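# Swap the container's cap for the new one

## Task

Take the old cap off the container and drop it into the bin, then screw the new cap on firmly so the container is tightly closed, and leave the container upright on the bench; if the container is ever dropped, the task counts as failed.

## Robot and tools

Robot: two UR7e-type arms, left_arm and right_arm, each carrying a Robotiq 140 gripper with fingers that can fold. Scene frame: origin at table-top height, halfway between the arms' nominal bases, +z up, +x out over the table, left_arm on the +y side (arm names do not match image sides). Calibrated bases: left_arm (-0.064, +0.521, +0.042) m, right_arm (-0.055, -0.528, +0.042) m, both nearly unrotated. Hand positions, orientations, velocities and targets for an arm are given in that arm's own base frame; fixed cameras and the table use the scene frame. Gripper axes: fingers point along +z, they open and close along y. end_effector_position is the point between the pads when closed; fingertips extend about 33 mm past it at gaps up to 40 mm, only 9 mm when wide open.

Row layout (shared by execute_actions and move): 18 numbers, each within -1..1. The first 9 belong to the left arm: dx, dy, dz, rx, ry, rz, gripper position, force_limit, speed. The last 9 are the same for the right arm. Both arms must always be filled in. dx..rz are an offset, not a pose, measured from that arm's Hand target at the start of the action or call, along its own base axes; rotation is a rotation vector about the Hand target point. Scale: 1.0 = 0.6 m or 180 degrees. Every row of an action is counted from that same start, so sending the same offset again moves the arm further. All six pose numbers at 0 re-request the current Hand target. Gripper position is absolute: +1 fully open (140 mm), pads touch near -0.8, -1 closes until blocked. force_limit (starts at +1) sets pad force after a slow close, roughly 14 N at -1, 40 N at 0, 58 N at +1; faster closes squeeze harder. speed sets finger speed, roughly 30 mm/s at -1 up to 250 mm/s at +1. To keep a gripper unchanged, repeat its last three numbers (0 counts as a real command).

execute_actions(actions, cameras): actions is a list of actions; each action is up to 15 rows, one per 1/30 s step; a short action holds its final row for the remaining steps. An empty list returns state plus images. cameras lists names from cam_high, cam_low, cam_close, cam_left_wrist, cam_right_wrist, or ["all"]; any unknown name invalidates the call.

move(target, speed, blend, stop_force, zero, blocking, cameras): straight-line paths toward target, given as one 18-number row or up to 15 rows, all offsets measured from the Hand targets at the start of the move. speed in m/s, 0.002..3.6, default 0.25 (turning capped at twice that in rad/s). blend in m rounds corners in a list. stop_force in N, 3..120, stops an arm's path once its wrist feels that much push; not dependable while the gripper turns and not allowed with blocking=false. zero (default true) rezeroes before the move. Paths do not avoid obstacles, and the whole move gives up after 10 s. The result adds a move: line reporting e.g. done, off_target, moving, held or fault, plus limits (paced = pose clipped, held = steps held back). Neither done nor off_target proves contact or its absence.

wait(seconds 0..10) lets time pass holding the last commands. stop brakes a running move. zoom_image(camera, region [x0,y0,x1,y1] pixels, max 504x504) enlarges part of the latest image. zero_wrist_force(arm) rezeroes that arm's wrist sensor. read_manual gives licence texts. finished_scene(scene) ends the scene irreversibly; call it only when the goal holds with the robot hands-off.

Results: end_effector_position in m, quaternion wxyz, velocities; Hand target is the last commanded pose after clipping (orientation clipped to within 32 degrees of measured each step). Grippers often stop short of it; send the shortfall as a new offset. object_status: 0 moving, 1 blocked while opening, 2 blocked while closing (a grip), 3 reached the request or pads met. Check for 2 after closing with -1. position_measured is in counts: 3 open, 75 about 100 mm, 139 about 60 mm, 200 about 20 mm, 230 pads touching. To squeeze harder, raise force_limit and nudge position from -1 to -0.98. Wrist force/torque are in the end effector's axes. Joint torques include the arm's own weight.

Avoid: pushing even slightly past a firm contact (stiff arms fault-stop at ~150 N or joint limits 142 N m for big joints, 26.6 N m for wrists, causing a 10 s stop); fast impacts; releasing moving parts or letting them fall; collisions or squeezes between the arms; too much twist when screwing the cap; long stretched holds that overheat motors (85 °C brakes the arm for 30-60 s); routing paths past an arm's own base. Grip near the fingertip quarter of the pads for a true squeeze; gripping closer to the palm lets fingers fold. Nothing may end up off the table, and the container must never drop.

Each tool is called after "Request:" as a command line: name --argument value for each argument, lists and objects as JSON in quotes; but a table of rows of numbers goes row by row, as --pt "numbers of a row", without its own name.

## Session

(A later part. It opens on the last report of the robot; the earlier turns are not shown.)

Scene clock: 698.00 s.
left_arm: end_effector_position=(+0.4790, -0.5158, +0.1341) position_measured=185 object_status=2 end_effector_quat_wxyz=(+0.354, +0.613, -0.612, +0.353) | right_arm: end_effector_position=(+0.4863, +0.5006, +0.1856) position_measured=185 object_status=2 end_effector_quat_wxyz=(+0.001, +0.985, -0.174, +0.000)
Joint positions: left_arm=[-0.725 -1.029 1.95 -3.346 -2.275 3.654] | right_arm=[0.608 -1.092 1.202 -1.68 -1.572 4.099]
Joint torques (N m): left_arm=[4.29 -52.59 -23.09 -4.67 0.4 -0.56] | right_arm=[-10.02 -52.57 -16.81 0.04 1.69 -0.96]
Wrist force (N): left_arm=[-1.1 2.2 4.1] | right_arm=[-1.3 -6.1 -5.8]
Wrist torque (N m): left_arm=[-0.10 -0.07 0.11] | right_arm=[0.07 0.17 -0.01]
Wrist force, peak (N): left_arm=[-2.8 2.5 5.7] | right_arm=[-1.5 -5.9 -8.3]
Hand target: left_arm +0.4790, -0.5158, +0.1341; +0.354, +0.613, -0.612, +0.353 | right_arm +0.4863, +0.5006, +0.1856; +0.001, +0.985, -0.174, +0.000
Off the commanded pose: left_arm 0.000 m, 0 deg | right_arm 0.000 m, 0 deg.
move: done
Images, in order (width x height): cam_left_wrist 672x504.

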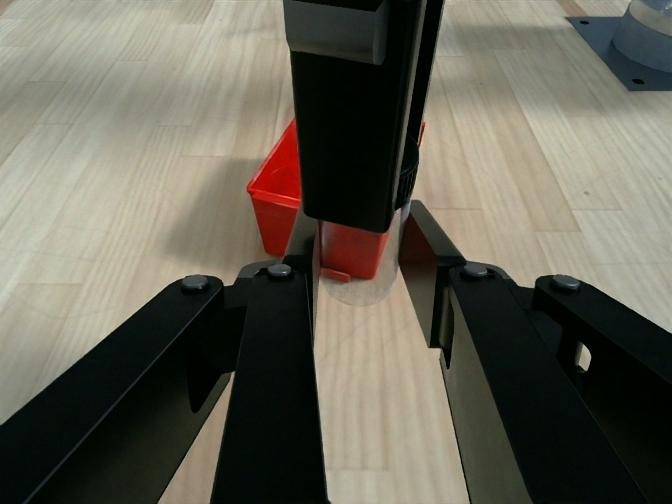

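Request:
move --target '[0,0,0,0,0,0,-1,0,-1, 0,0.0005,0.001,0,0,0.4444,-1,0,-1]' --speed 0.4 --cameras '["cam_close","cam_left_wrist"]'

Request:
zoom_image --camera "cam_left_wrist" --region '[260, 80, 480, 245]'

Scene clock: 712.30 s.
left_arm: end_effector_position=(+0.4790, -0.5158, +0.1341) position_measured=185 object_status=2 end_effector_quat_wxyz=(+0.354, +0.613, -0.612, +0.353) | right_arm: end_effector_position=(+0.4863, +0.5009, +0.1862) position_measured=185 object_status=2 end_effector_quat_wxyz=(+0.000, +0.866, +0.500, +0.000)
Joint positions: left_arm=[-0.725 -1.029 1.95 -3.346 -2.275 3.654] | right_arm=[0.608 -1.093 1.202 -1.68 -1.572 2.703]
Joint torques (N m): left_arm=[4.22 -54.48 -22.96 -4.63 -0.62 1.08] | right_arm=[-14.34 -47.9 -9.32 -2.3 -1.03 -1.21]
Wrist force (N): left_arm=[-5.0 -0.9 11.5] | right_arm=[5.0 -7.2 -12.3]
Wrist torque (N m): left_arm=[0.01 -0.09 0.06] | right_arm=[0.18 0.22 0.00]
Wrist force, peak (N): left_arm=[-3.7 -1.1 13.4] | right_arm=[5.6 -9.3 -12.3]
Hand target: left_arm +0.4790, -0.5158, +0.1341; +0.354, +0.613, -0.612, +0.353 | right_arm +0.4863, +0.5009, +0.1862; +0.000, +0.866, +0.500, +0.000
Off the commanded pose: left_arm 0.000 m, 0 deg | right_arm 0.000 m, 0 deg.
move: done
Images, in order (width x height): cam_close 672x504, cam_left_wrist 672x504.

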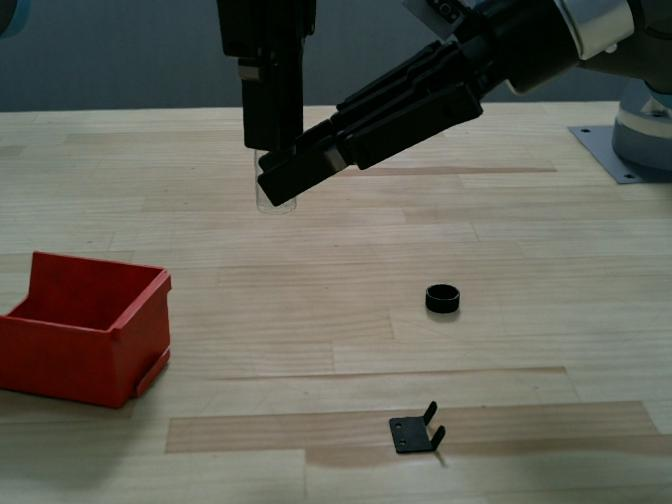

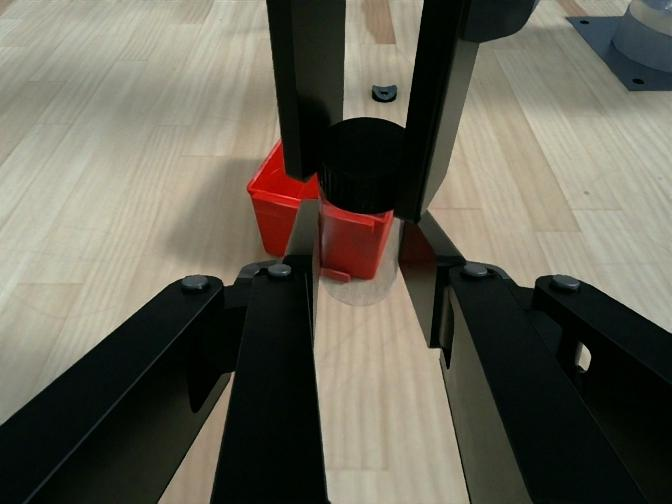

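Scaled by 2.291 from the camera's 672x504 image, which has a finer 960x720 frame.

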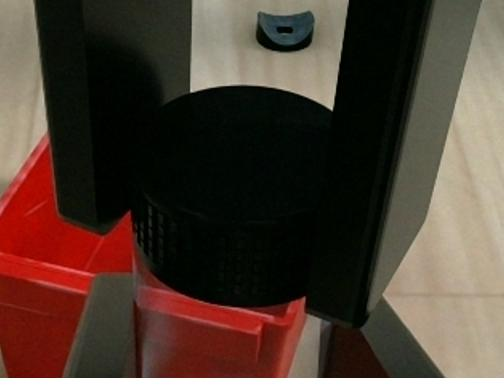

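Request:
move --target '[0,0,0,0,0,0,-1,0,-1, 0,0.001,0.0022,0,0,0.4444,-1,0,-1]' --speed 0.4 --cameras '["cam_left_wrist"]'

Request:
zoom_image --camera "cam_left_wrist" --region '[260, 80, 480, 245]'

Scene clock: 730.50 s.
left_arm: end_effector_position=(+0.4790, -0.5158, +0.1341) position_measured=185 object_status=2 end_effector_quat_wxyz=(+0.354, +0.613, -0.612, +0.353) | right_arm: end_effector_position=(+0.4863, +0.5015, +0.1875) position_measured=185 object_status=2 end_effector_quat_wxyz=(+0.000, +0.342, +0.940, +0.001)
Joint positions: left_arm=[-0.725 -1.029 1.95 -3.346 -2.275 3.654] | right_arm=[0.609 -1.092 1.198 -1.677 -1.57 1.307]
Joint torques (N m): left_arm=[3.33 -52.66 -22.9 -4.64 -4.43 2.56] | right_arm=[-12.63 -41.13 -30.32 -3.36 0.44 -1.18]
Wrist force (N): left_arm=[-2.4 -5.2 -0.3] | right_arm=[2.9 -6.1 -4.5]
Wrist torque (N m): left_arm=[0.06 0.05 -0.08] | right_arm=[0.14 0.16 -0.02]
Wrist force, peak (N): left_arm=[-4.9 -2.4 14.3] | right_arm=[6.9 -8.8 -13.5]
Hand target: left_arm +0.4790, -0.5158, +0.1341; +0.354, +0.613, -0.612, +0.353 | right_arm +0.4863, +0.5015, +0.1875; +0.000, +0.342, +0.940, +0.001
Off the commanded pose: left_arm 0.000 m, 0 deg | right_arm 0.000 m, 0 deg.
move: done
Images, in order (width x height): cam_left_wrist 672x504.

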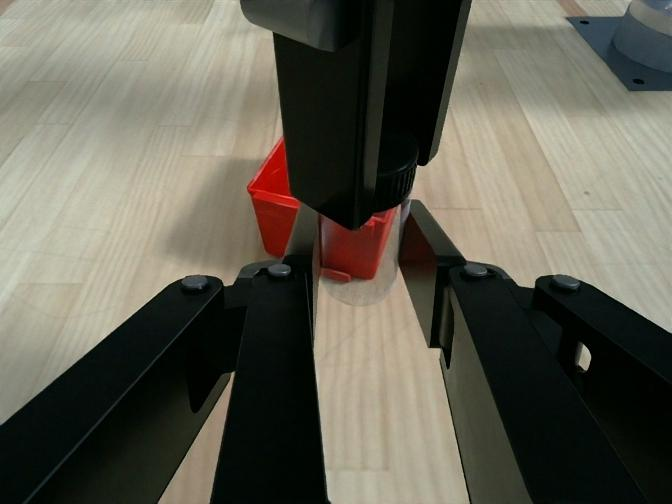

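Scaled by 2.291 from the camera's 672x504 image, which has a finer 960x720 frame.

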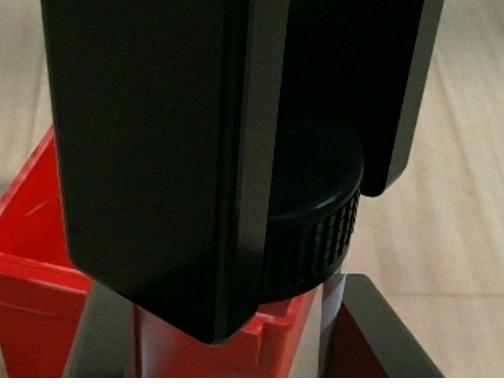

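Request:
move --target '[0,0,0,0,0,0,-1,0,-1, -0.0005,0,0.002,0,0,0.6667,-1,0,-1]' --speed 0.4 --cameras '["cam_left_wrist"]'

Request:
zoom_image --camera "cam_left_wrist" --region '[260, 80, 480, 245]'

Scene clock: 746.87 s.
left_arm: end_effector_position=(+0.4790, -0.5158, +0.1341) position_measured=185 object_status=2 end_effector_quat_wxyz=(+0.354, +0.613, -0.612, +0.353) | right_arm: end_effector_position=(+0.4860, +0.5015, +0.1887) position_measured=185 object_status=2 end_effector_quat_wxyz=(+0.000, -0.643, +0.766, +0.000)
Joint positions: left_arm=[-0.725 -1.029 1.95 -3.346 -2.275 3.654] | right_arm=[0.609 -1.092 1.193 -1.671 -1.57 -0.787]
Joint torques (N m): left_arm=[-5.34 -39.88 -22.55 -4.63 -4.55 2.51] | right_arm=[-5.37 -43.25 -23.89 -2.74 4.73 -1.27]
Wrist force (N): left_arm=[-9.2 0.6 -5.9] | right_arm=[7.4 -3.7 -7.0]
Wrist torque (N m): left_arm=[-0.10 0.32 0.06] | right_arm=[0.01 0.17 -0.02]
Wrist force, peak (N): left_arm=[-9.4 0.9 -6.3] | right_arm=[7.8 -4.1 -7.1]
Hand target: left_arm +0.4790, -0.5158, +0.1341; +0.354, +0.613, -0.612, +0.353 | right_arm +0.4860, +0.5015, +0.1887; +0.000, -0.643, +0.766, +0.000
Off the commanded pose: left_arm 0.000 m, 0 deg | right_arm 0.000 m, 0 deg.
move: done
Images, in order (width x height): cam_left_wrist 672x504.

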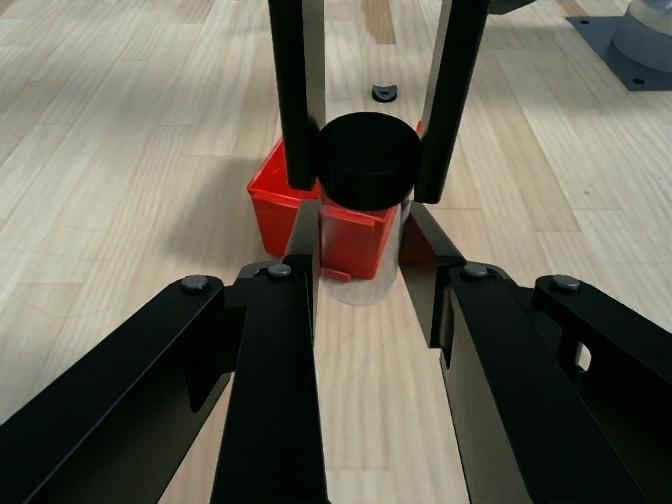

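Scaled by 2.291 from the camera's 672x504 image, which has a finer 960x720 frame.

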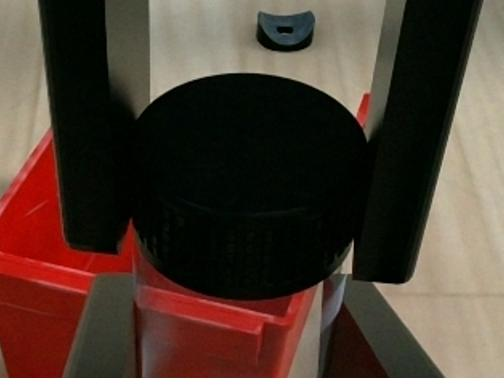

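Request:
move --target '[0,0,0,0,0,0,-1,0,-1, 0.0012,0.0002,0.0025,0,0,0.8333,-1,0,-1]' --speed 0.4 --cameras '["cam_left_wrist"]'

Request:
zoom_image --camera "cam_left_wrist" --region '[260, 80, 480, 245]'

Scene clock: 775.47 s.
left_arm: end_effector_position=(+0.4790, -0.5158, +0.1341) position_measured=185 object_status=2 end_effector_quat_wxyz=(+0.354, +0.613, -0.612, +0.353) | right_arm: end_effector_position=(+0.4867, +0.5016, +0.1903) position_measured=185 object_status=2 end_effector_quat_wxyz=(+0.000, +0.906, +0.422, +0.000)
Joint positions: left_arm=[-0.725 -1.029 1.95 -3.346 -2.275 3.654] | right_arm=[0.609 -1.092 1.189 -1.669 -1.572 -3.405]
Joint torques (N m): left_arm=[-5.07 -48.52 -23.2 -4.65 -1.35 2.46] | right_arm=[-9.13 -53.33 -16.75 -4.53 1.47 -1.34]
Wrist force (N): left_arm=[-0.4 -0.8 -0.6] | right_arm=[-3.1 -3.5 -2.4]
Wrist torque (N m): left_arm=[0.00 -0.01 0.02] | right_arm=[-0.11 0.15 0.00]
Wrist force, peak (N): left_arm=[-9.3 0.7 -5.8] | right_arm=[7.2 -3.7 -7.2]
Hand target: left_arm +0.4790, -0.5158, +0.1341; +0.354, +0.613, -0.612, +0.353 | right_arm +0.4867, +0.5016, +0.1902; +0.000, +0.906, +0.422, +0.000
Off the commanded pose: left_arm 0.000 m, 0 deg | right_arm 0.000 m, 0 deg.
move: done
Images, in order (width x height): cam_left_wrist 672x504.

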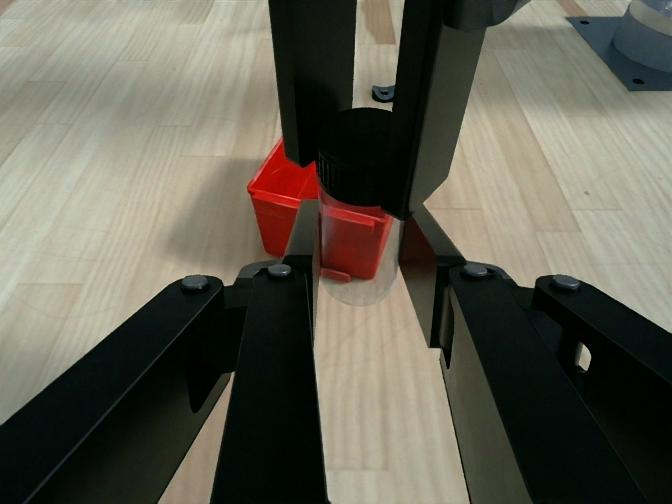

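Scaled by 2.291 from the camera's 672x504 image, which has a finer 960x720 frame.

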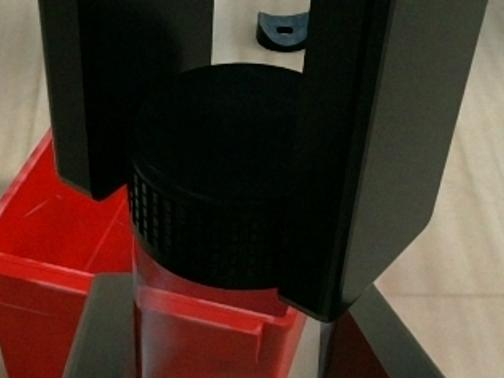

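Request:
move --target '[0,0,0,0,0,0,-1,0,-1, 0,0,0.01,0,0,0,-1,0,-1]' --speed 0.03 --stop_force 8 --cameras '["cam_left_wrist"]'

Request:
zoom_image --camera "cam_left_wrist" --region '[260, 80, 480, 245]'

Scene clock: 789.43 s.
left_arm: end_effector_position=(+0.4790, -0.5158, +0.1341) position_measured=185 object_status=2 end_effector_quat_wxyz=(+0.354, +0.613, -0.612, +0.353) | right_arm: end_effector_position=(+0.4867, +0.5016, +0.1963) position_measured=185 object_status=2 end_effector_quat_wxyz=(+0.000, +0.906, +0.422, +0.000)
Joint positions: left_arm=[-0.725 -1.029 1.95 -3.346 -2.275 3.654] | right_arm=[0.609 -1.093 1.176 -1.655 -1.572 -3.405]
Joint torques (N m): left_arm=[3.51 -52.2 -22.52 -4.65 0.47 2.46] | right_arm=[2.41 -41.58 -14.31 -4.43 -1.89 -1.33]
Wrist force (N): left_arm=[-0.2 0.5 -0.6] | right_arm=[-1.9 -2.4 -2.4]
Wrist torque (N m): left_arm=[-0.04 -0.03 0.06] | right_arm=[-0.11 0.12 0.03]
Wrist force, peak (N): left_arm=[-0.5 -1.0 -0.9] | right_arm=[-3.0 -3.4 -2.7]
Hand target: left_arm +0.4790, -0.5158, +0.1341; +0.354, +0.613, -0.612, +0.353 | right_arm +0.4867, +0.5016, +0.1962; +0.000, +0.906, +0.422, +0.000
Off the commanded pose: left_arm 0.000 m, 0 deg | right_arm 0.000 m, 0 deg.
move: done
Images, in order (width x height): cam_left_wrist 672x504.

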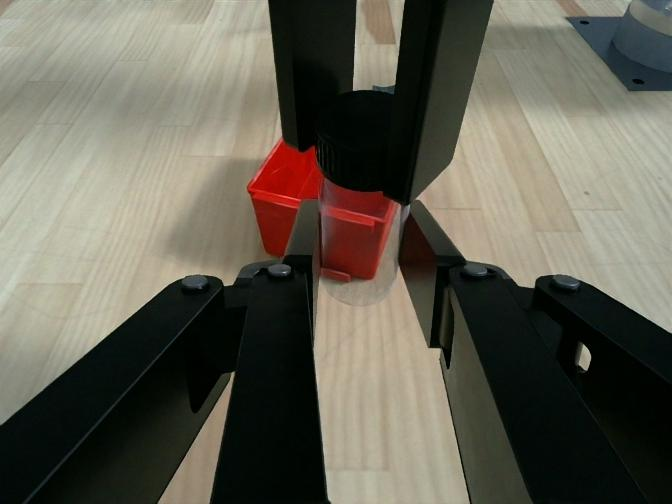

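Scaled by 2.291 from the camera's 672x504 image, which has a finer 960x720 frame.

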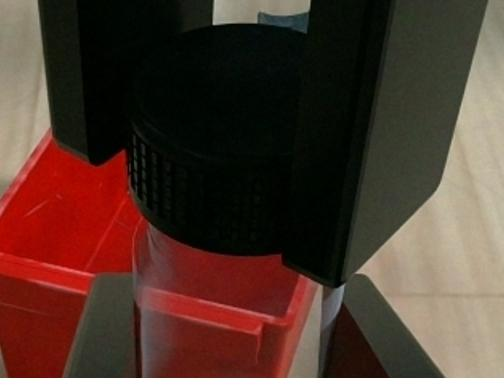

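Request:
move --pt "0 0 0 0 0 0 -1 0 -1 0 0 0.0583 0 0 0 -1 0 -1" --pt "0 0 0 0 0 0 -1 0 -1 0.0087 -0.287 0.0583 0 0 0 -1 0 -1" --pt "0 0 0 0 0 0 -1 0 -1 0.0087 -0.287 -0.272 0 0 0 -1 0 -1" --speed '[0.1,0.3,0.2]' --blend '[0.015,0.03,0]' --cameras '["cam_high","cam_left_wrist","cam_right_wrist"]'

Scene clock: 822.63 s.
left_arm: end_effector_position=(+0.4790, -0.5158, +0.1341) position_measured=185 object_status=2 end_effector_quat_wxyz=(+0.354, +0.613, -0.612, +0.353) | right_arm: end_effector_position=(+0.4919, +0.3294, +0.0331) position_measured=185 object_status=2 end_effector_quat_wxyz=(+0.000, +0.906, +0.422, +0.000)
Joint positions: left_arm=[-0.725 -1.029 1.95 -3.346 -2.275 3.654] | right_arm=[0.363 -1.211 1.795 -2.155 -1.572 -3.651]
Joint torques (N m): left_arm=[4.12 -51.83 -22.68 -4.64 0.45 2.44] | right_arm=[-2.31 -34.77 -22.15 -4.42 -1.42 1.02]
Wrist force (N): left_arm=[-0.3 0.4 -0.4] | right_arm=[-1.8 -2.2 -2.5]
Wrist torque (N m): left_arm=[-0.06 0.00 0.06] | right_arm=[-0.06 0.11 0.02]
Wrist force, peak (N): left_arm=[-0.4 0.6 -0.8] | right_arm=[0.5 -4.6 -4.2]
Hand target: left_arm +0.4790, -0.5158, +0.1341; +0.354, +0.613, -0.612, +0.353 | right_arm +0.4919, +0.3294, +0.0330; +0.000, +0.906, +0.422, +0.000
Off the commanded pose: left_arm 0.000 m, 0 deg | right_arm 0.000 m, 0 deg.
move: done
Images, in order (width x height): cam_high 672x504, cam_left_wrist 672x504, cam_right_wrist 672x504.

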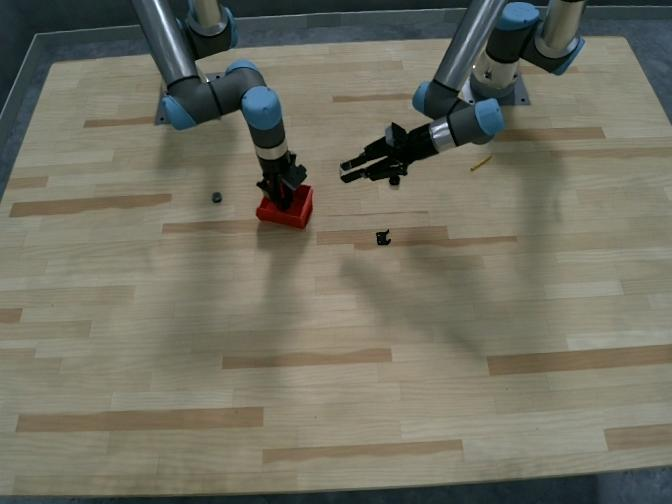

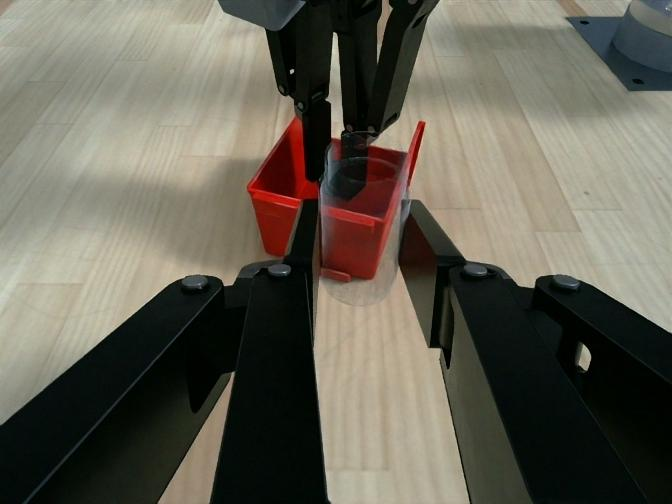

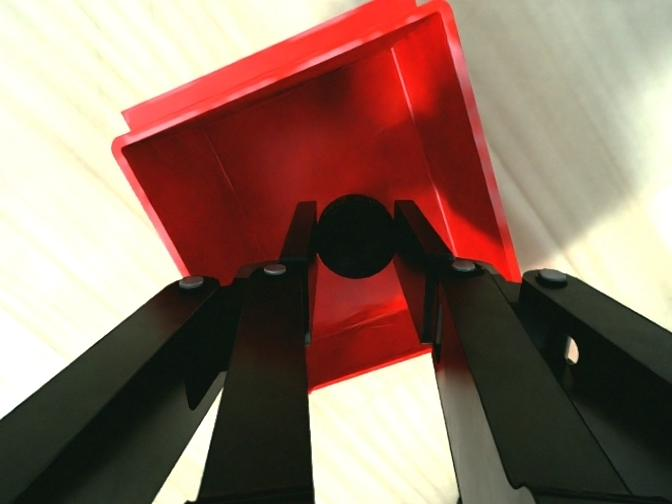

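Request:
move --target '[0,0,0,0,0,0,-1,0,-1, 0,0,-0.0567,0,0,0,-1,0,-1]' --speed 0.05 --stop_force 5

Scene clock: 863.73 s.
left_arm: end_effector_position=(+0.4790, -0.5158, +0.1341) position_measured=185 object_status=2 end_effector_quat_wxyz=(+0.354, +0.613, -0.612, +0.353) | right_arm: end_effector_position=(+0.4919, +0.3294, -0.0010) position_measured=185 object_status=2 end_effector_quat_wxyz=(+0.000, +0.906, +0.422, +0.000)
Joint positions: left_arm=[-0.725 -1.029 1.95 -3.346 -2.275 3.654] | right_arm=[0.363 -1.163 1.829 -2.238 -1.572 -3.65]
Joint torques (N m): left_arm=[3.89 -51.6 -22.39 -4.65 0.38 2.46] | right_arm=[6.07 -46.35 -29.16 -3.57 -1.53 0.9]
Wrist force (N): left_arm=[-0.3 0.3 -0.5] | right_arm=[-1.8 -2.3 -2.6]
Wrist torque (N m): left_arm=[-0.06 0.00 0.06] | right_arm=[-0.08 0.11 0.01]
Wrist force, peak (N): left_arm=[-0.4 0.7 -0.6] | right_arm=[-1.7 -2.2 -3.7]
Hand target: left_arm +0.4790, -0.5158, +0.1341; +0.354, +0.613, -0.612, +0.353 | right_arm +0.4919, +0.3294, -0.0010; +0.000, +0.906, +0.422, +0.000
Off the commanded pose: left_arm 0.000 m, 0 deg | right_arm 0.000 m, 0 deg.
move: done

Request:
move --target '[0,0,0,0,0,0,-1,0,-1, 0,0,-0.0075,0,0,0,-1,0,-1]' --speed 0.02 --stop_force 3

Request:
move --target '[0,0,0,0,0,0,-1,0,-1, 0,0,0,0,0,0,-0.175,-1,-1]' --cameras '["cam_right_wrist"]'

Scene clock: 874.43 s.
left_arm: end_effector_position=(+0.4790, -0.5158, +0.1341) position_measured=185 object_status=2 end_effector_quat_wxyz=(+0.354, +0.613, -0.612, +0.353) | right_arm: end_effector_position=(+0.4920, +0.3294, -0.0024) position_measured=185 object_status=2 end_effector_quat_wxyz=(+0.000, +0.906, +0.422, +0.001)
Joint positions: left_arm=[-0.725 -1.029 1.95 -3.346 -2.275 3.654] | right_arm=[0.363 -1.16 1.831 -2.242 -1.572 -3.65]
Joint torques (N m): left_arm=[3.88 -51.41 -22.4 -4.54 0.37 2.38] | right_arm=[6.35 -44.05 -28.19 -2.02 -1.66 0.82]
Wrist force (N): left_arm=[-0.3 0.4 -0.6] | right_arm=[-4.2 -2.1 -9.3]
Wrist torque (N m): left_arm=[-0.04 -0.01 0.06] | right_arm=[-0.05 0.11 0.00]
Wrist force, peak (N): left_arm=[-0.4 0.6 -0.8] | right_arm=[-10.5 -4.3 -29.2]
Hand target: left_arm +0.4790, -0.5158, +0.1341; +0.354, +0.613, -0.612, +0.353 | right_arm +0.4921, +0.3294, -0.0024; +0.000, +0.906, +0.422, +0.001 (not the last commanded pose)
Off the commanded pose: left_arm 0.000 m, 0 deg | right_arm 0.003 m, 0 deg.
move: contact (right_arm)

Scene clock: 875.40 s.
left_arm: end_effector_position=(+0.4790, -0.5158, +0.1341) position_measured=185 object_status=2 end_effector_quat_wxyz=(+0.354, +0.613, -0.612, +0.353) | right_arm: end_effector_position=(+0.4920, +0.3294, -0.0024) position_measured=151 object_status=0 end_effector_quat_wxyz=(+0.000, +0.906, +0.422, +0.001)
Joint positions: left_arm=[-0.725 -1.029 1.95 -3.346 -2.275 3.654] | right_arm=[0.363 -1.16 1.831 -2.242 -1.572 -3.65]
Joint torques (N m): left_arm=[3.25 -51.72 -22.6 -4.56 0.33 2.34] | right_arm=[6.3 -44.38 -27.76 -3.55 -1.61 0.87]
Wrist force (N): left_arm=[-0.1 0.4 -0.6] | right_arm=[-2.0 -2.2 -2.2]
Wrist torque (N m): left_arm=[-0.04 -0.05 0.06] | right_arm=[-0.06 0.13 0.01]
Wrist force, peak (N): left_arm=[-0.4 0.5 -0.8] | right_arm=[-4.3 -2.0 -9.4]
Hand target: left_arm +0.4790, -0.5158, +0.1341; +0.354, +0.613, -0.612, +0.353 | right_arm +0.4921, +0.3294, -0.0024; +0.000, +0.906, +0.422, +0.001
Off the commanded pose: left_arm 0.000 m, 0 deg | right_arm 0.000 m, 0 deg.
move: done
Images, in order (width x height): cam_right_wrist 672x504.

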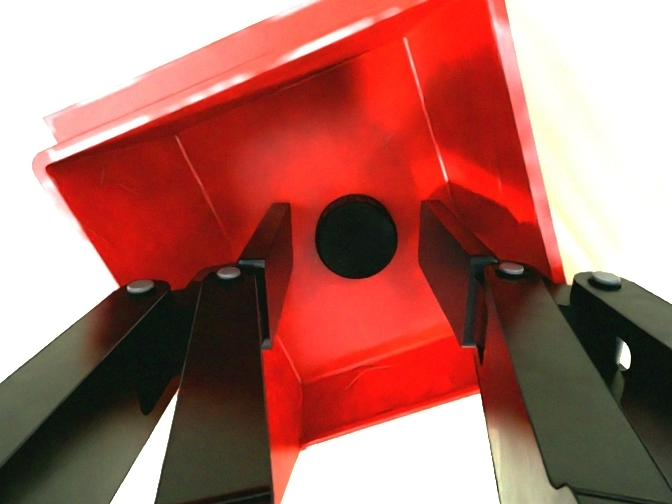

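Request:
move --target '[0,0,0,0,0,0,-1,0,-1, 0,0,0.5,0,0,0,-0.175,-1,-1]' --speed 0.3 --cameras '["cam_high","cam_close"]'

Scene clock: 884.57 s.
left_arm: end_effector_position=(+0.4790, -0.5158, +0.1341) position_measured=185 object_status=2 end_effector_quat_wxyz=(+0.354, +0.613, -0.612, +0.353) | right_arm: end_effector_position=(+0.4921, +0.3294, +0.2974) position_measured=151 object_status=3 end_effector_quat_wxyz=(+0.000, +0.906, +0.422, +0.000)
Joint positions: left_arm=[-0.725 -1.029 1.95 -3.346 -2.275 3.654] | right_arm=[0.363 -1.367 1.291 -1.496 -1.572 -3.65]
Joint torques (N m): left_arm=[4.18 -51.43 -22.21 -4.5 0.3 2.42] | right_arm=[6.08 -43.33 -35.45 -1.19 -2.24 0.96]
Wrist force (N): left_arm=[-0.4 0.4 -0.5] | right_arm=[-2.0 -2.4 -2.5]
Wrist torque (N m): left_arm=[-0.04 0.00 0.06] | right_arm=[-0.09 0.14 0.02]
Wrist force, peak (N): left_arm=[-0.2 0.7 -0.6] | right_arm=[-2.0 -2.5 -6.7]
Hand target: left_arm +0.4790, -0.5158, +0.1341; +0.354, +0.613, -0.612, +0.353 | right_arm +0.4921, +0.3294, +0.2976; +0.000, +0.906, +0.422, +0.001
Off the commanded pose: left_arm 0.000 m, 0 deg | right_arm 0.000 m, 0 deg.
move: done
Images, in order (width x height): cam_high 672x504, cam_close 672x504.

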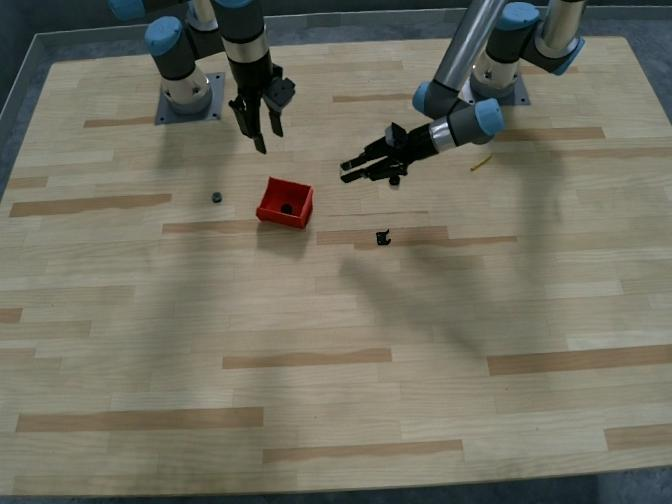

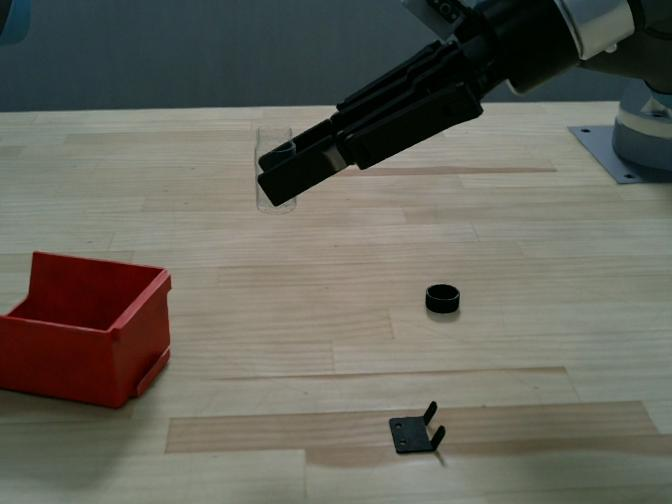

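Request:
zoom_image --camera "cam_close" --region '[220, 100, 370, 230]'

Scaled by 3.360 from the camera's 672x504 image, which has a finer 960x720 frame.

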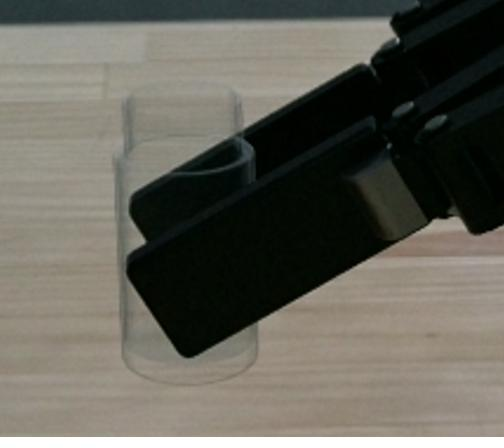

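Request:
move --target '[0,0,-0.2167,0,0,0,-1,0,-1, -0.1202,0.2343,0.004,0.3196,-0.1165,0.2017,-0.175,-1,-1]' --speed 0.3

Request:
move --target '[0,0,-0.0217,0,0,0,-1,0,-1, 0,0,0,0,0,0,-0.175,-1,-1]' --speed 0.015 --stop_force 3 --cameras '["cam_left_wrist","cam_right_wrist","cam_close"]'

Scene clock: 1219.90 s.
left_arm: end_effector_position=(+0.4791, -0.5159, +0.0041) position_measured=185 object_status=2 end_effector_quat_wxyz=(+0.354, +0.613, -0.612, +0.353) | right_arm: end_effector_position=(+0.4200, +0.4699, +0.2999) position_measured=151 object_status=3 end_effector_quat_wxyz=(-0.354, +0.612, +0.612, +0.355)
Joint positions: left_arm=[-0.725 -0.742 1.939 -3.623 -2.275 3.654] | right_arm=[0.154 -1.593 2.009 -2.25 -0.542 -4.409]
Joint torques (N m): left_arm=[3.02 -54.59 -3.98 -0.39 0.27 -2.79] | right_arm=[8.07 -30.58 -29.86 -3.35 3.92 -0.72]
Wrist force (N): left_arm=[-0.2 0.5 -0.6] | right_arm=[0.1 -1.5 -1.8]
Wrist torque (N m): left_arm=[-0.02 -0.02 0.07] | right_arm=[0.06 -0.03 -0.02]
Wrist force, peak (N): left_arm=[0.9 0.4 -1.0] | right_arm=[-1.9 -2.8 -2.5]
Hand target: left_arm +0.4790, -0.5158, +0.0040; +0.354, +0.613, -0.612, +0.353 | right_arm +0.4199, +0.4700, +0.3000; -0.354, +0.612, +0.612, +0.355
Off the commanded pose: left_arm 0.000 m, 0 deg | right_arm 0.000 m, 0 deg.
move: done

Scene clock: 1221.50 s.
left_arm: end_effector_position=(+0.4790, -0.5158, -0.0057) position_measured=185 object_status=2 end_effector_quat_wxyz=(+0.354, +0.613, -0.612, +0.353) | right_arm: end_effector_position=(+0.4199, +0.4700, +0.3000) position_measured=151 object_status=3 end_effector_quat_wxyz=(-0.354, +0.612, +0.612, +0.355)
Joint positions: left_arm=[-0.725 -0.719 1.934 -3.641 -2.275 3.654] | right_arm=[0.154 -1.593 2.009 -2.25 -0.542 -4.409]
Joint torques (N m): left_arm=[1.8 -58.32 1.25 -3.27 -0.29 -1.25] | right_arm=[7.73 -32.16 -32.62 -4.45 4.52 -1.02]
Wrist force (N): left_arm=[-0.5 0.4 -0.4] | right_arm=[0.0 -1.4 -1.7]
Wrist torque (N m): left_arm=[-0.06 0.03 0.07] | right_arm=[0.07 -0.01 -0.03]
Wrist force, peak (N): left_arm=[10.4 0.8 -7.2] | right_arm=[-0.1 -1.6 -1.9]
Hand target: left_arm +0.4790, -0.5158, -0.0057; +0.354, +0.613, -0.612, +0.353 (not the last commanded pose) | right_arm +0.4199, +0.4700, +0.3000; -0.354, +0.612, +0.612, +0.355
Off the commanded pose: left_arm 0.003 m, 0 deg | right_arm 0.000 m, 0 deg.
move: contact (left_arm)
Images, in order (width x height): cam_close 672x504, cam_left_wrist 672x504, cam_right_wrist 672x504.

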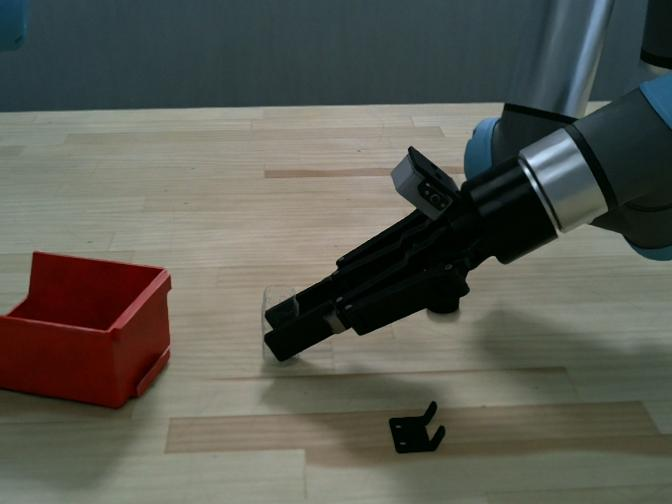

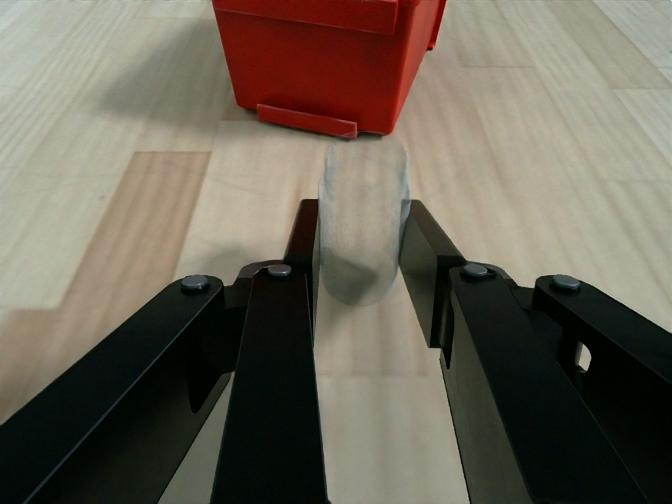

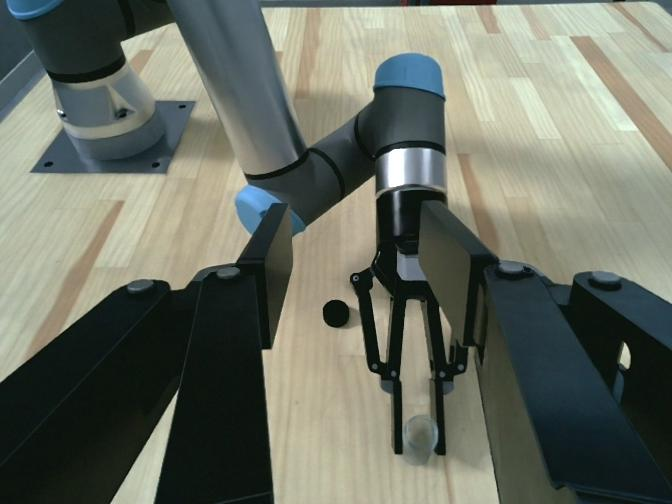

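Request:
zoom_image --camera "cam_right_wrist" --region '[296, 278, 376, 338]'

Request:
execute_actions --actions '[[[0,0,0,0,0,0,-0.2,-1,-0.8,0,0,0,0,0,0,-0.175,-1,-1]]]'

Scaled by 6.300 from the camera's 672x504 image, which has a finer 960x720 frame.

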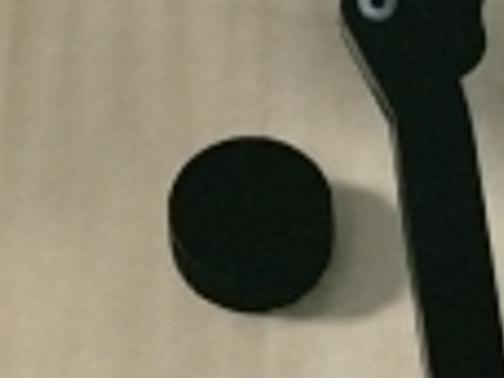

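Scene clock: 1236.53 s.
left_arm: end_effector_position=(+0.4790, -0.5158, -0.0057) position_measured=154 object_status=3 end_effector_quat_wxyz=(+0.354, +0.613, -0.612, +0.353) | right_arm: end_effector_position=(+0.4199, +0.4700, +0.3000) position_measured=151 object_status=3 end_effector_quat_wxyz=(-0.354, +0.612, +0.612, +0.355)
Joint positions: left_arm=[-0.725 -0.719 1.934 -3.641 -2.275 3.654] | right_arm=[0.154 -1.593 2.009 -2.25 -0.542 -4.409]
Joint torques (N m): left_arm=[1.5 -57.98 1.18 -4.85 -0.37 -1.07] | right_arm=[7.73 -31.81 -32.39 -4.54 4.44 -0.99]
Wrist force (N): left_arm=[-0.5 0.5 -0.3] | right_arm=[-0.1 -1.5 -2.0]
Wrist torque (N m): left_arm=[-0.03 0.06 0.07] | right_arm=[0.04 -0.01 -0.03]
Wrist force, peak (N): left_arm=[-0.6 0.7 -0.5] | right_arm=[-0.1 -1.7 -2.0]
Hand target: left_arm +0.4790, -0.5158, -0.0057; +0.354, +0.613, -0.612, +0.353 | right_arm +0.4199, +0.4700, +0.3000; -0.354, +0.612, +0.612, +0.355
Off the commanded pose: left_arm 0.000 m, 0 deg | right_arm 0.000 m, 0 deg.
Step readings (end_effector_position of left_arm | right_arm):
0: (+0.4790, -0.5158, -0.0057) | (+0.4199, +0.4700, +0.3000)
1: (+0.4790, -0.5158, -0.0057) | (+0.4199, +0.4700, +0.3000)
2: (+0.4790, -0.5158, -0.0057) | (+0.4199, +0.4700, +0.3000)
4: (+0.4790, -0.5158, -0.0057) | (+0.4199, +0.4700, +0.3000)
8: (+0.4790, -0.5158, -0.0057) | (+0.4199, +0.4700, +0.3000)
15: (+0.4790, -0.5158, -0.0057) | (+0.4199, +0.4700, +0.3000)

Request:
move --pt "0 0.0043 -0.0083 0 0 0 -0.2 -1 -0.8 0 0 0 0 0 0 -0.175 -1 -1" --pt "0 0.0043 -0.0083 0 0 0 -1 0 -1 0 0 0 0 0 0 -0.175 -1 -1" --speed 0.03 --cameras '["cam_left_wrist","cam_close"]'

Scene clock: 1260.37 s.
left_arm: end_effector_position=(+0.4790, -0.5132, -0.0107) position_measured=185 object_status=0 end_effector_quat_wxyz=(+0.354, +0.613, -0.612, +0.353) | right_arm: end_effector_position=(+0.4199, +0.4700, +0.3000) position_measured=151 object_status=3 end_effector_quat_wxyz=(-0.354, +0.612, +0.612, +0.355)
Joint positions: left_arm=[-0.722 -0.709 1.935 -3.65 -2.278 3.657] | right_arm=[0.154 -1.593 2.009 -2.25 -0.542 -4.409]
Joint torques (N m): left_arm=[-8.11 -55.24 -8.89 -0.31 0.99 -2.67] | right_arm=[7.46 -31.7 -32.55 -4.49 4.34 -0.98]
Wrist force (N): left_arm=[2.1 0.4 -2.6] | right_arm=[-0.2 -1.5 -1.7]
Wrist torque (N m): left_arm=[-0.05 0.02 0.03] | right_arm=[0.05 0.02 -0.03]
Wrist force, peak (N): left_arm=[2.1 0.4 -2.6] | right_arm=[-0.1 -1.8 -1.9]
Hand target: left_arm +0.4790, -0.5133, -0.0107; +0.354, +0.613, -0.612, +0.353 | right_arm +0.4199, +0.4700, +0.3000; -0.354, +0.612, +0.612, +0.355
Off the commanded pose: left_arm 0.000 m, 0 deg | right_arm 0.000 m, 0 deg.
move: done
Images, in order (width x height): cam_close 672x504, cam_left_wrist 672x504.

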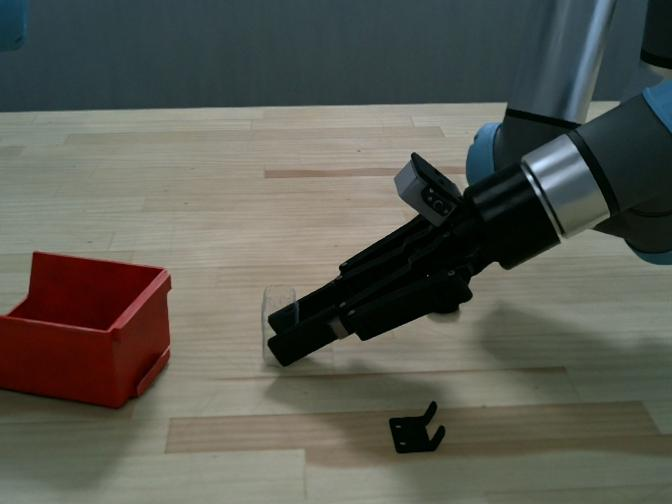

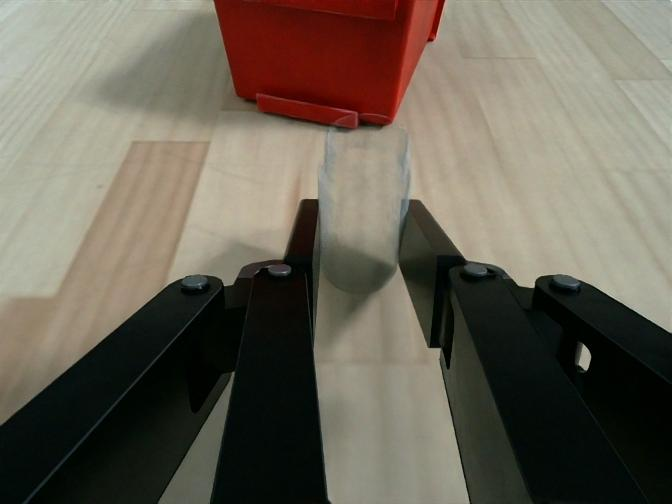

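Request:
move --pt "0 0 0 0 0 0 -1 0 -1 -0.0173 -0.0833 -0.3 0 0 0 -0.175 -1 -1" --pt "0 0 0.4333 0 0 0 -1 0 -1 -0.0173 -0.0833 -0.3 0 0 0 -0.175 -1 -1" --pt "0 0 0.4333 0 0 0 -1 0 -1 -0.0173 0.1295 -0.4355 0 0 0 -0.175 -1 -1" --speed 0.25 --cameras '["cam_right_wrist","cam_close"]'

Scene clock: 1291.23 s.
left_arm: end_effector_position=(+0.4790, -0.5133, +0.2493) position_measured=185 object_status=2 end_effector_quat_wxyz=(+0.354, +0.613, -0.612, +0.353) | right_arm: end_effector_position=(+0.4096, +0.5476, +0.0387) position_measured=151 object_status=3 end_effector_quat_wxyz=(-0.354, +0.612, +0.612, +0.355)
Joint positions: left_arm=[-0.722 -1.235 1.874 -3.062 -2.278 3.657] | right_arm=[0.324 -0.957 2.151 -3.271 -0.606 -4.12]
Joint torques (N m): left_arm=[6.83 -47.95 -7.95 -0.35 -1.46 -3.01] | right_arm=[6.06 -25.5 -15.17 -4.83 3.77 1.02]
Wrist force (N): left_arm=[-0.5 0.4 -0.5] | right_arm=[0.0 -1.6 -1.6]
Wrist torque (N m): left_arm=[-0.04 0.04 0.06] | right_arm=[0.03 -0.03 0.11]
Wrist force, peak (N): left_arm=[-3.5 0.5 1.3] | right_arm=[0.1 -1.3 -4.8]
Hand target: left_arm +0.4790, -0.5133, +0.2493; +0.354, +0.613, -0.612, +0.353 | right_arm +0.4096, +0.5477, +0.0387; -0.354, +0.612, +0.612, +0.355
Off the commanded pose: left_arm 0.000 m, 0 deg | right_arm 0.000 m, 0 deg.
move: done
Images, in order (width x height): cam_close 672x504, cam_right_wrist 672x504.

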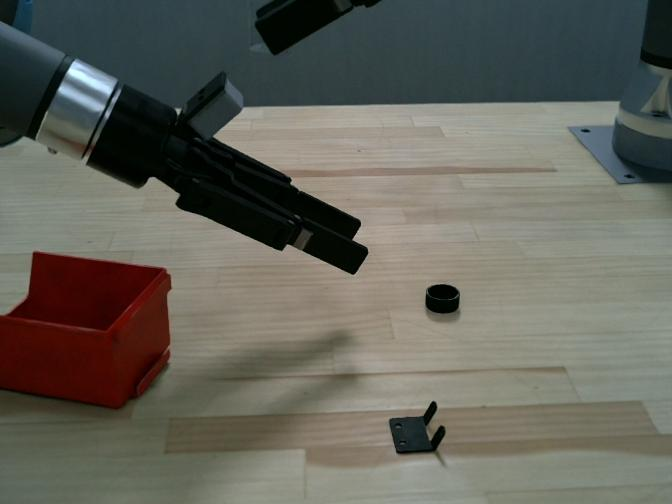

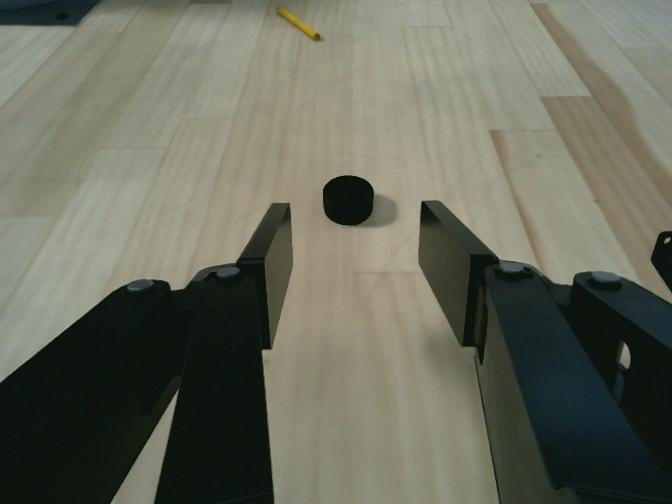

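Request:
zoom_image --camera "cam_right_wrist" --region '[298, 160, 398, 240]'

Request:
zoom_image --camera "cam_close" --region '[320, 220, 480, 340]'

Scaled by 5.040 from the camera's 672x504 image, which has a finer 960x720 frame.

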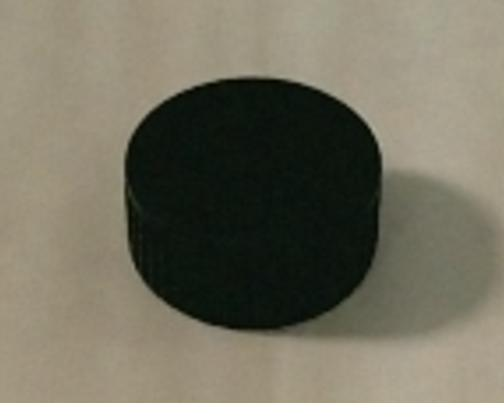

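Scaled by 3.150 from the camera's 672x504 image, which has a finer 960x720 frame.

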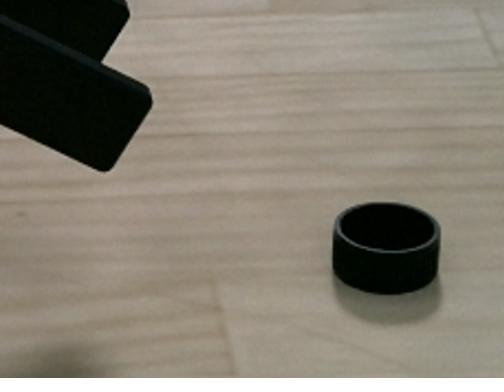

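Request:
move --target '[0,0,0,0,0,0,-1,0,-1,-0.0022,0.1107,-0.0619,0,0,0,-0.175,-1,-1]' --speed 0.15

Request:
move --target '[0,0,0,0,0,0,-1,0,-1,0,0.037,-0.0206,0,0,0,-0.175,-1,-1]' --speed 0.03 --stop_force 3 --cameras '["cam_right_wrist","cam_close"]'

Scene clock: 1333.73 s.
left_arm: end_effector_position=(+0.4790, -0.5133, +0.2493) position_measured=185 object_status=2 end_effector_quat_wxyz=(+0.354, +0.613, -0.612, +0.353) | right_arm: end_effector_position=(+0.4082, +0.6141, +0.0016) position_measured=151 object_status=3 end_effector_quat_wxyz=(-0.354, +0.612, +0.612, +0.355)
Joint positions: left_arm=[-0.722 -1.235 1.874 -3.062 -2.278 3.657] | right_arm=[0.449 -0.788 2 -3.431 -0.675 -3.945]
Joint torques (N m): left_arm=[6.79 -48.29 -7.99 -0.51 -1.52 -2.96] | right_arm=[-0.34 -38.82 -9.91 -2.69 3.87 -0.13]
Wrist force (N): left_arm=[-0.6 0.5 -0.4] | right_arm=[-0.2 -1.7 -1.9]
Wrist torque (N m): left_arm=[-0.03 0.07 0.06] | right_arm=[0.02 0.03 0.11]
Wrist force, peak (N): left_arm=[-0.4 0.8 -0.6] | right_arm=[0.1 -1.4 -3.8]
Hand target: left_arm +0.4790, -0.5133, +0.2493; +0.354, +0.613, -0.612, +0.353 | right_arm +0.4082, +0.6141, +0.0016; -0.354, +0.612, +0.612, +0.355
Off the commanded pose: left_arm 0.000 m, 0 deg | right_arm 0.000 m, 0 deg.
move: done

Scene clock: 1335.60 s.
left_arm: end_effector_position=(+0.4790, -0.5133, +0.2493) position_measured=185 object_status=2 end_effector_quat_wxyz=(+0.354, +0.613, -0.612, +0.353) | right_arm: end_effector_position=(+0.4082, +0.6363, -0.0108) position_measured=151 object_status=3 end_effector_quat_wxyz=(-0.354, +0.612, +0.612, +0.355)
Joint positions: left_arm=[-0.722 -1.235 1.874 -3.062 -2.278 3.657] | right_arm=[0.487 -0.736 1.942 -3.462 -0.698 -3.898]
Joint torques (N m): left_arm=[7.22 -47.61 -8.37 -0.56 -1.48 -2.95] | right_arm=[-9.66 -52.88 -0.85 -1.72 3.97 -1.65]
Wrist force (N): left_arm=[-0.5 0.5 -0.4] | right_arm=[-0.2 -1.5 -1.7]
Wrist torque (N m): left_arm=[-0.02 0.04 0.06] | right_arm=[0.05 0.02 0.00]
Wrist force, peak (N): left_arm=[-0.6 0.6 -0.6] | right_arm=[0.0 -1.6 -2.4]
Hand target: left_arm +0.4790, -0.5133, +0.2493; +0.354, +0.613, -0.612, +0.353 | right_arm +0.4082, +0.6363, -0.0108; -0.354, +0.612, +0.612, +0.355
Off the commanded pose: left_arm 0.000 m, 0 deg | right_arm 0.000 m, 0 deg.
move: done
Images, in order (width x height): cam_close 672x504, cam_right_wrist 672x504.

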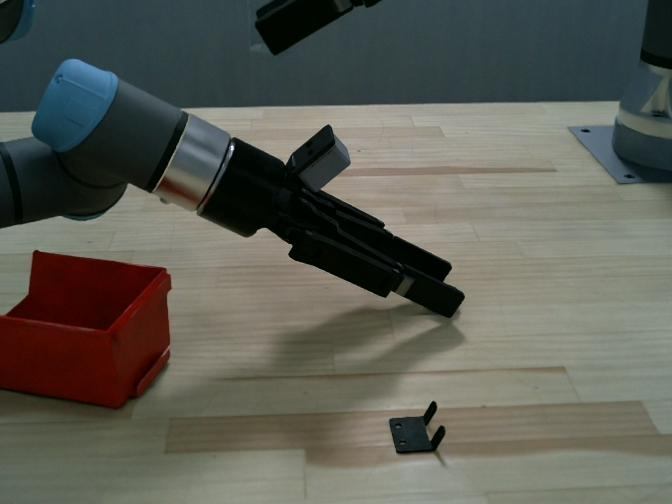

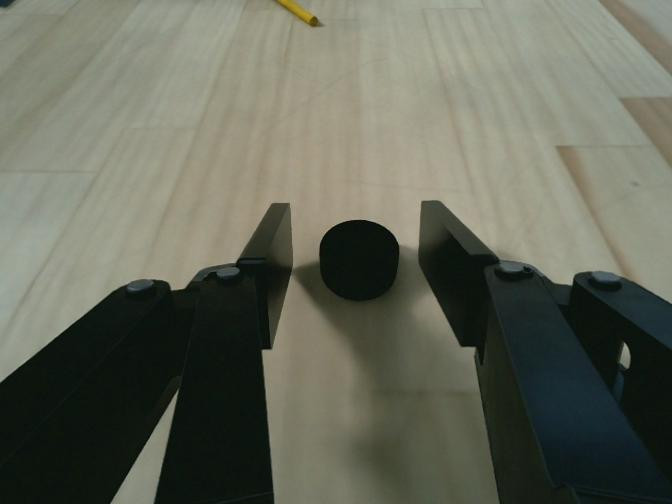

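Request:
move --target '[0,0,0,0,0,0,-1,0,-1,0,0,0,0,0,0,-1,0,-1]'

Request:
wait --seconds 0.7 --cameras '["cam_right_wrist"]'

Scene clock: 1346.97 s.
left_arm: end_effector_position=(+0.4790, -0.5133, +0.2493) position_measured=185 object_status=2 end_effector_quat_wxyz=(+0.354, +0.613, -0.612, +0.353) | right_arm: end_effector_position=(+0.4082, +0.6363, -0.0108) position_measured=185 object_status=0 end_effector_quat_wxyz=(-0.354, +0.612, +0.612, +0.355)
Joint positions: left_arm=[-0.722 -1.235 1.874 -3.062 -2.278 3.657] | right_arm=[0.487 -0.736 1.942 -3.462 -0.698 -3.898]
Joint torques (N m): left_arm=[6.77 -47.54 -8.36 -0.71 -1.41 -2.89] | right_arm=[-9.02 -50.62 -1.57 -1.77 3.27 -1.51]
Wrist force (N): left_arm=[-0.6 0.4 -0.4] | right_arm=[2.3 -1.6 -3.8]
Wrist torque (N m): left_arm=[-0.04 0.07 0.05] | right_arm=[0.04 -0.05 0.02]
Wrist force, peak (N): left_arm=[-0.6 0.5 -0.6] | right_arm=[2.1 -1.8 -4.1]
Hand target: left_arm +0.4790, -0.5133, +0.2493; +0.354, +0.613, -0.612, +0.353 | right_arm +0.4082, +0.6363, -0.0108; -0.354, +0.612, +0.612, +0.355
Off the commanded pose: left_arm 0.000 m, 0 deg | right_arm 0.000 m, 0 deg.
move: done

Scene clock: 1347.67 s.
left_arm: end_effector_position=(+0.4790, -0.5133, +0.2493) position_measured=185 object_status=2 end_effector_quat_wxyz=(+0.354, +0.613, -0.612, +0.353) | right_arm: end_effector_position=(+0.4082, +0.6363, -0.0108) position_measured=185 object_status=2 end_effector_quat_wxyz=(-0.354, +0.612, +0.612, +0.355)
Joint positions: left_arm=[-0.722 -1.235 1.874 -3.062 -2.278 3.657] | right_arm=[0.487 -0.736 1.942 -3.462 -0.698 -3.898]
Joint torques (N m): left_arm=[6.79 -47.58 -8.15 -0.77 -1.48 -2.87] | right_arm=[-8.63 -48.07 -0.87 -1.74 2.61 -1.53]
Wrist force (N): left_arm=[-0.3 0.4 -0.5] | right_arm=[2.1 -1.7 -4.2]
Wrist torque (N m): left_arm=[-0.03 0.00 0.06] | right_arm=[0.02 -0.01 0.02]
Wrist force, peak (N): left_arm=[-0.5 0.6 -0.6] | right_arm=[2.5 -1.3 -4.2]
Hand target: left_arm +0.4790, -0.5133, +0.2493; +0.354, +0.613, -0.612, +0.353 | right_arm +0.4082, +0.6363, -0.0108; -0.354, +0.612, +0.612, +0.355
Tool commands: left_gripper/position=-1.0 left_gripper/force_limit=+0.0 left_gripper/speed=-1.0 right_gripper/position=-1.0 right_gripper/force_limit=+0.0 right_gripper/speed=-1.0
Off the commanded pose: left_arm 0.000 m, 0 deg | right_arm 0.000 m, 0 deg.
wait: 0.70 s; at rest by 0.17 s
Images, in order (width x height): cam_right_wrist 672x504.

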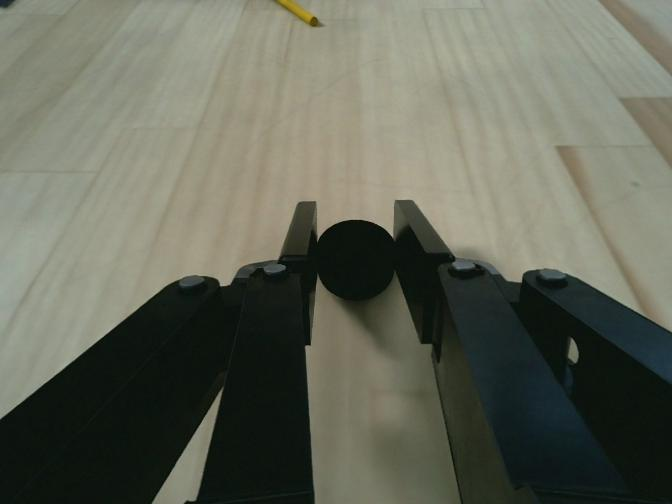

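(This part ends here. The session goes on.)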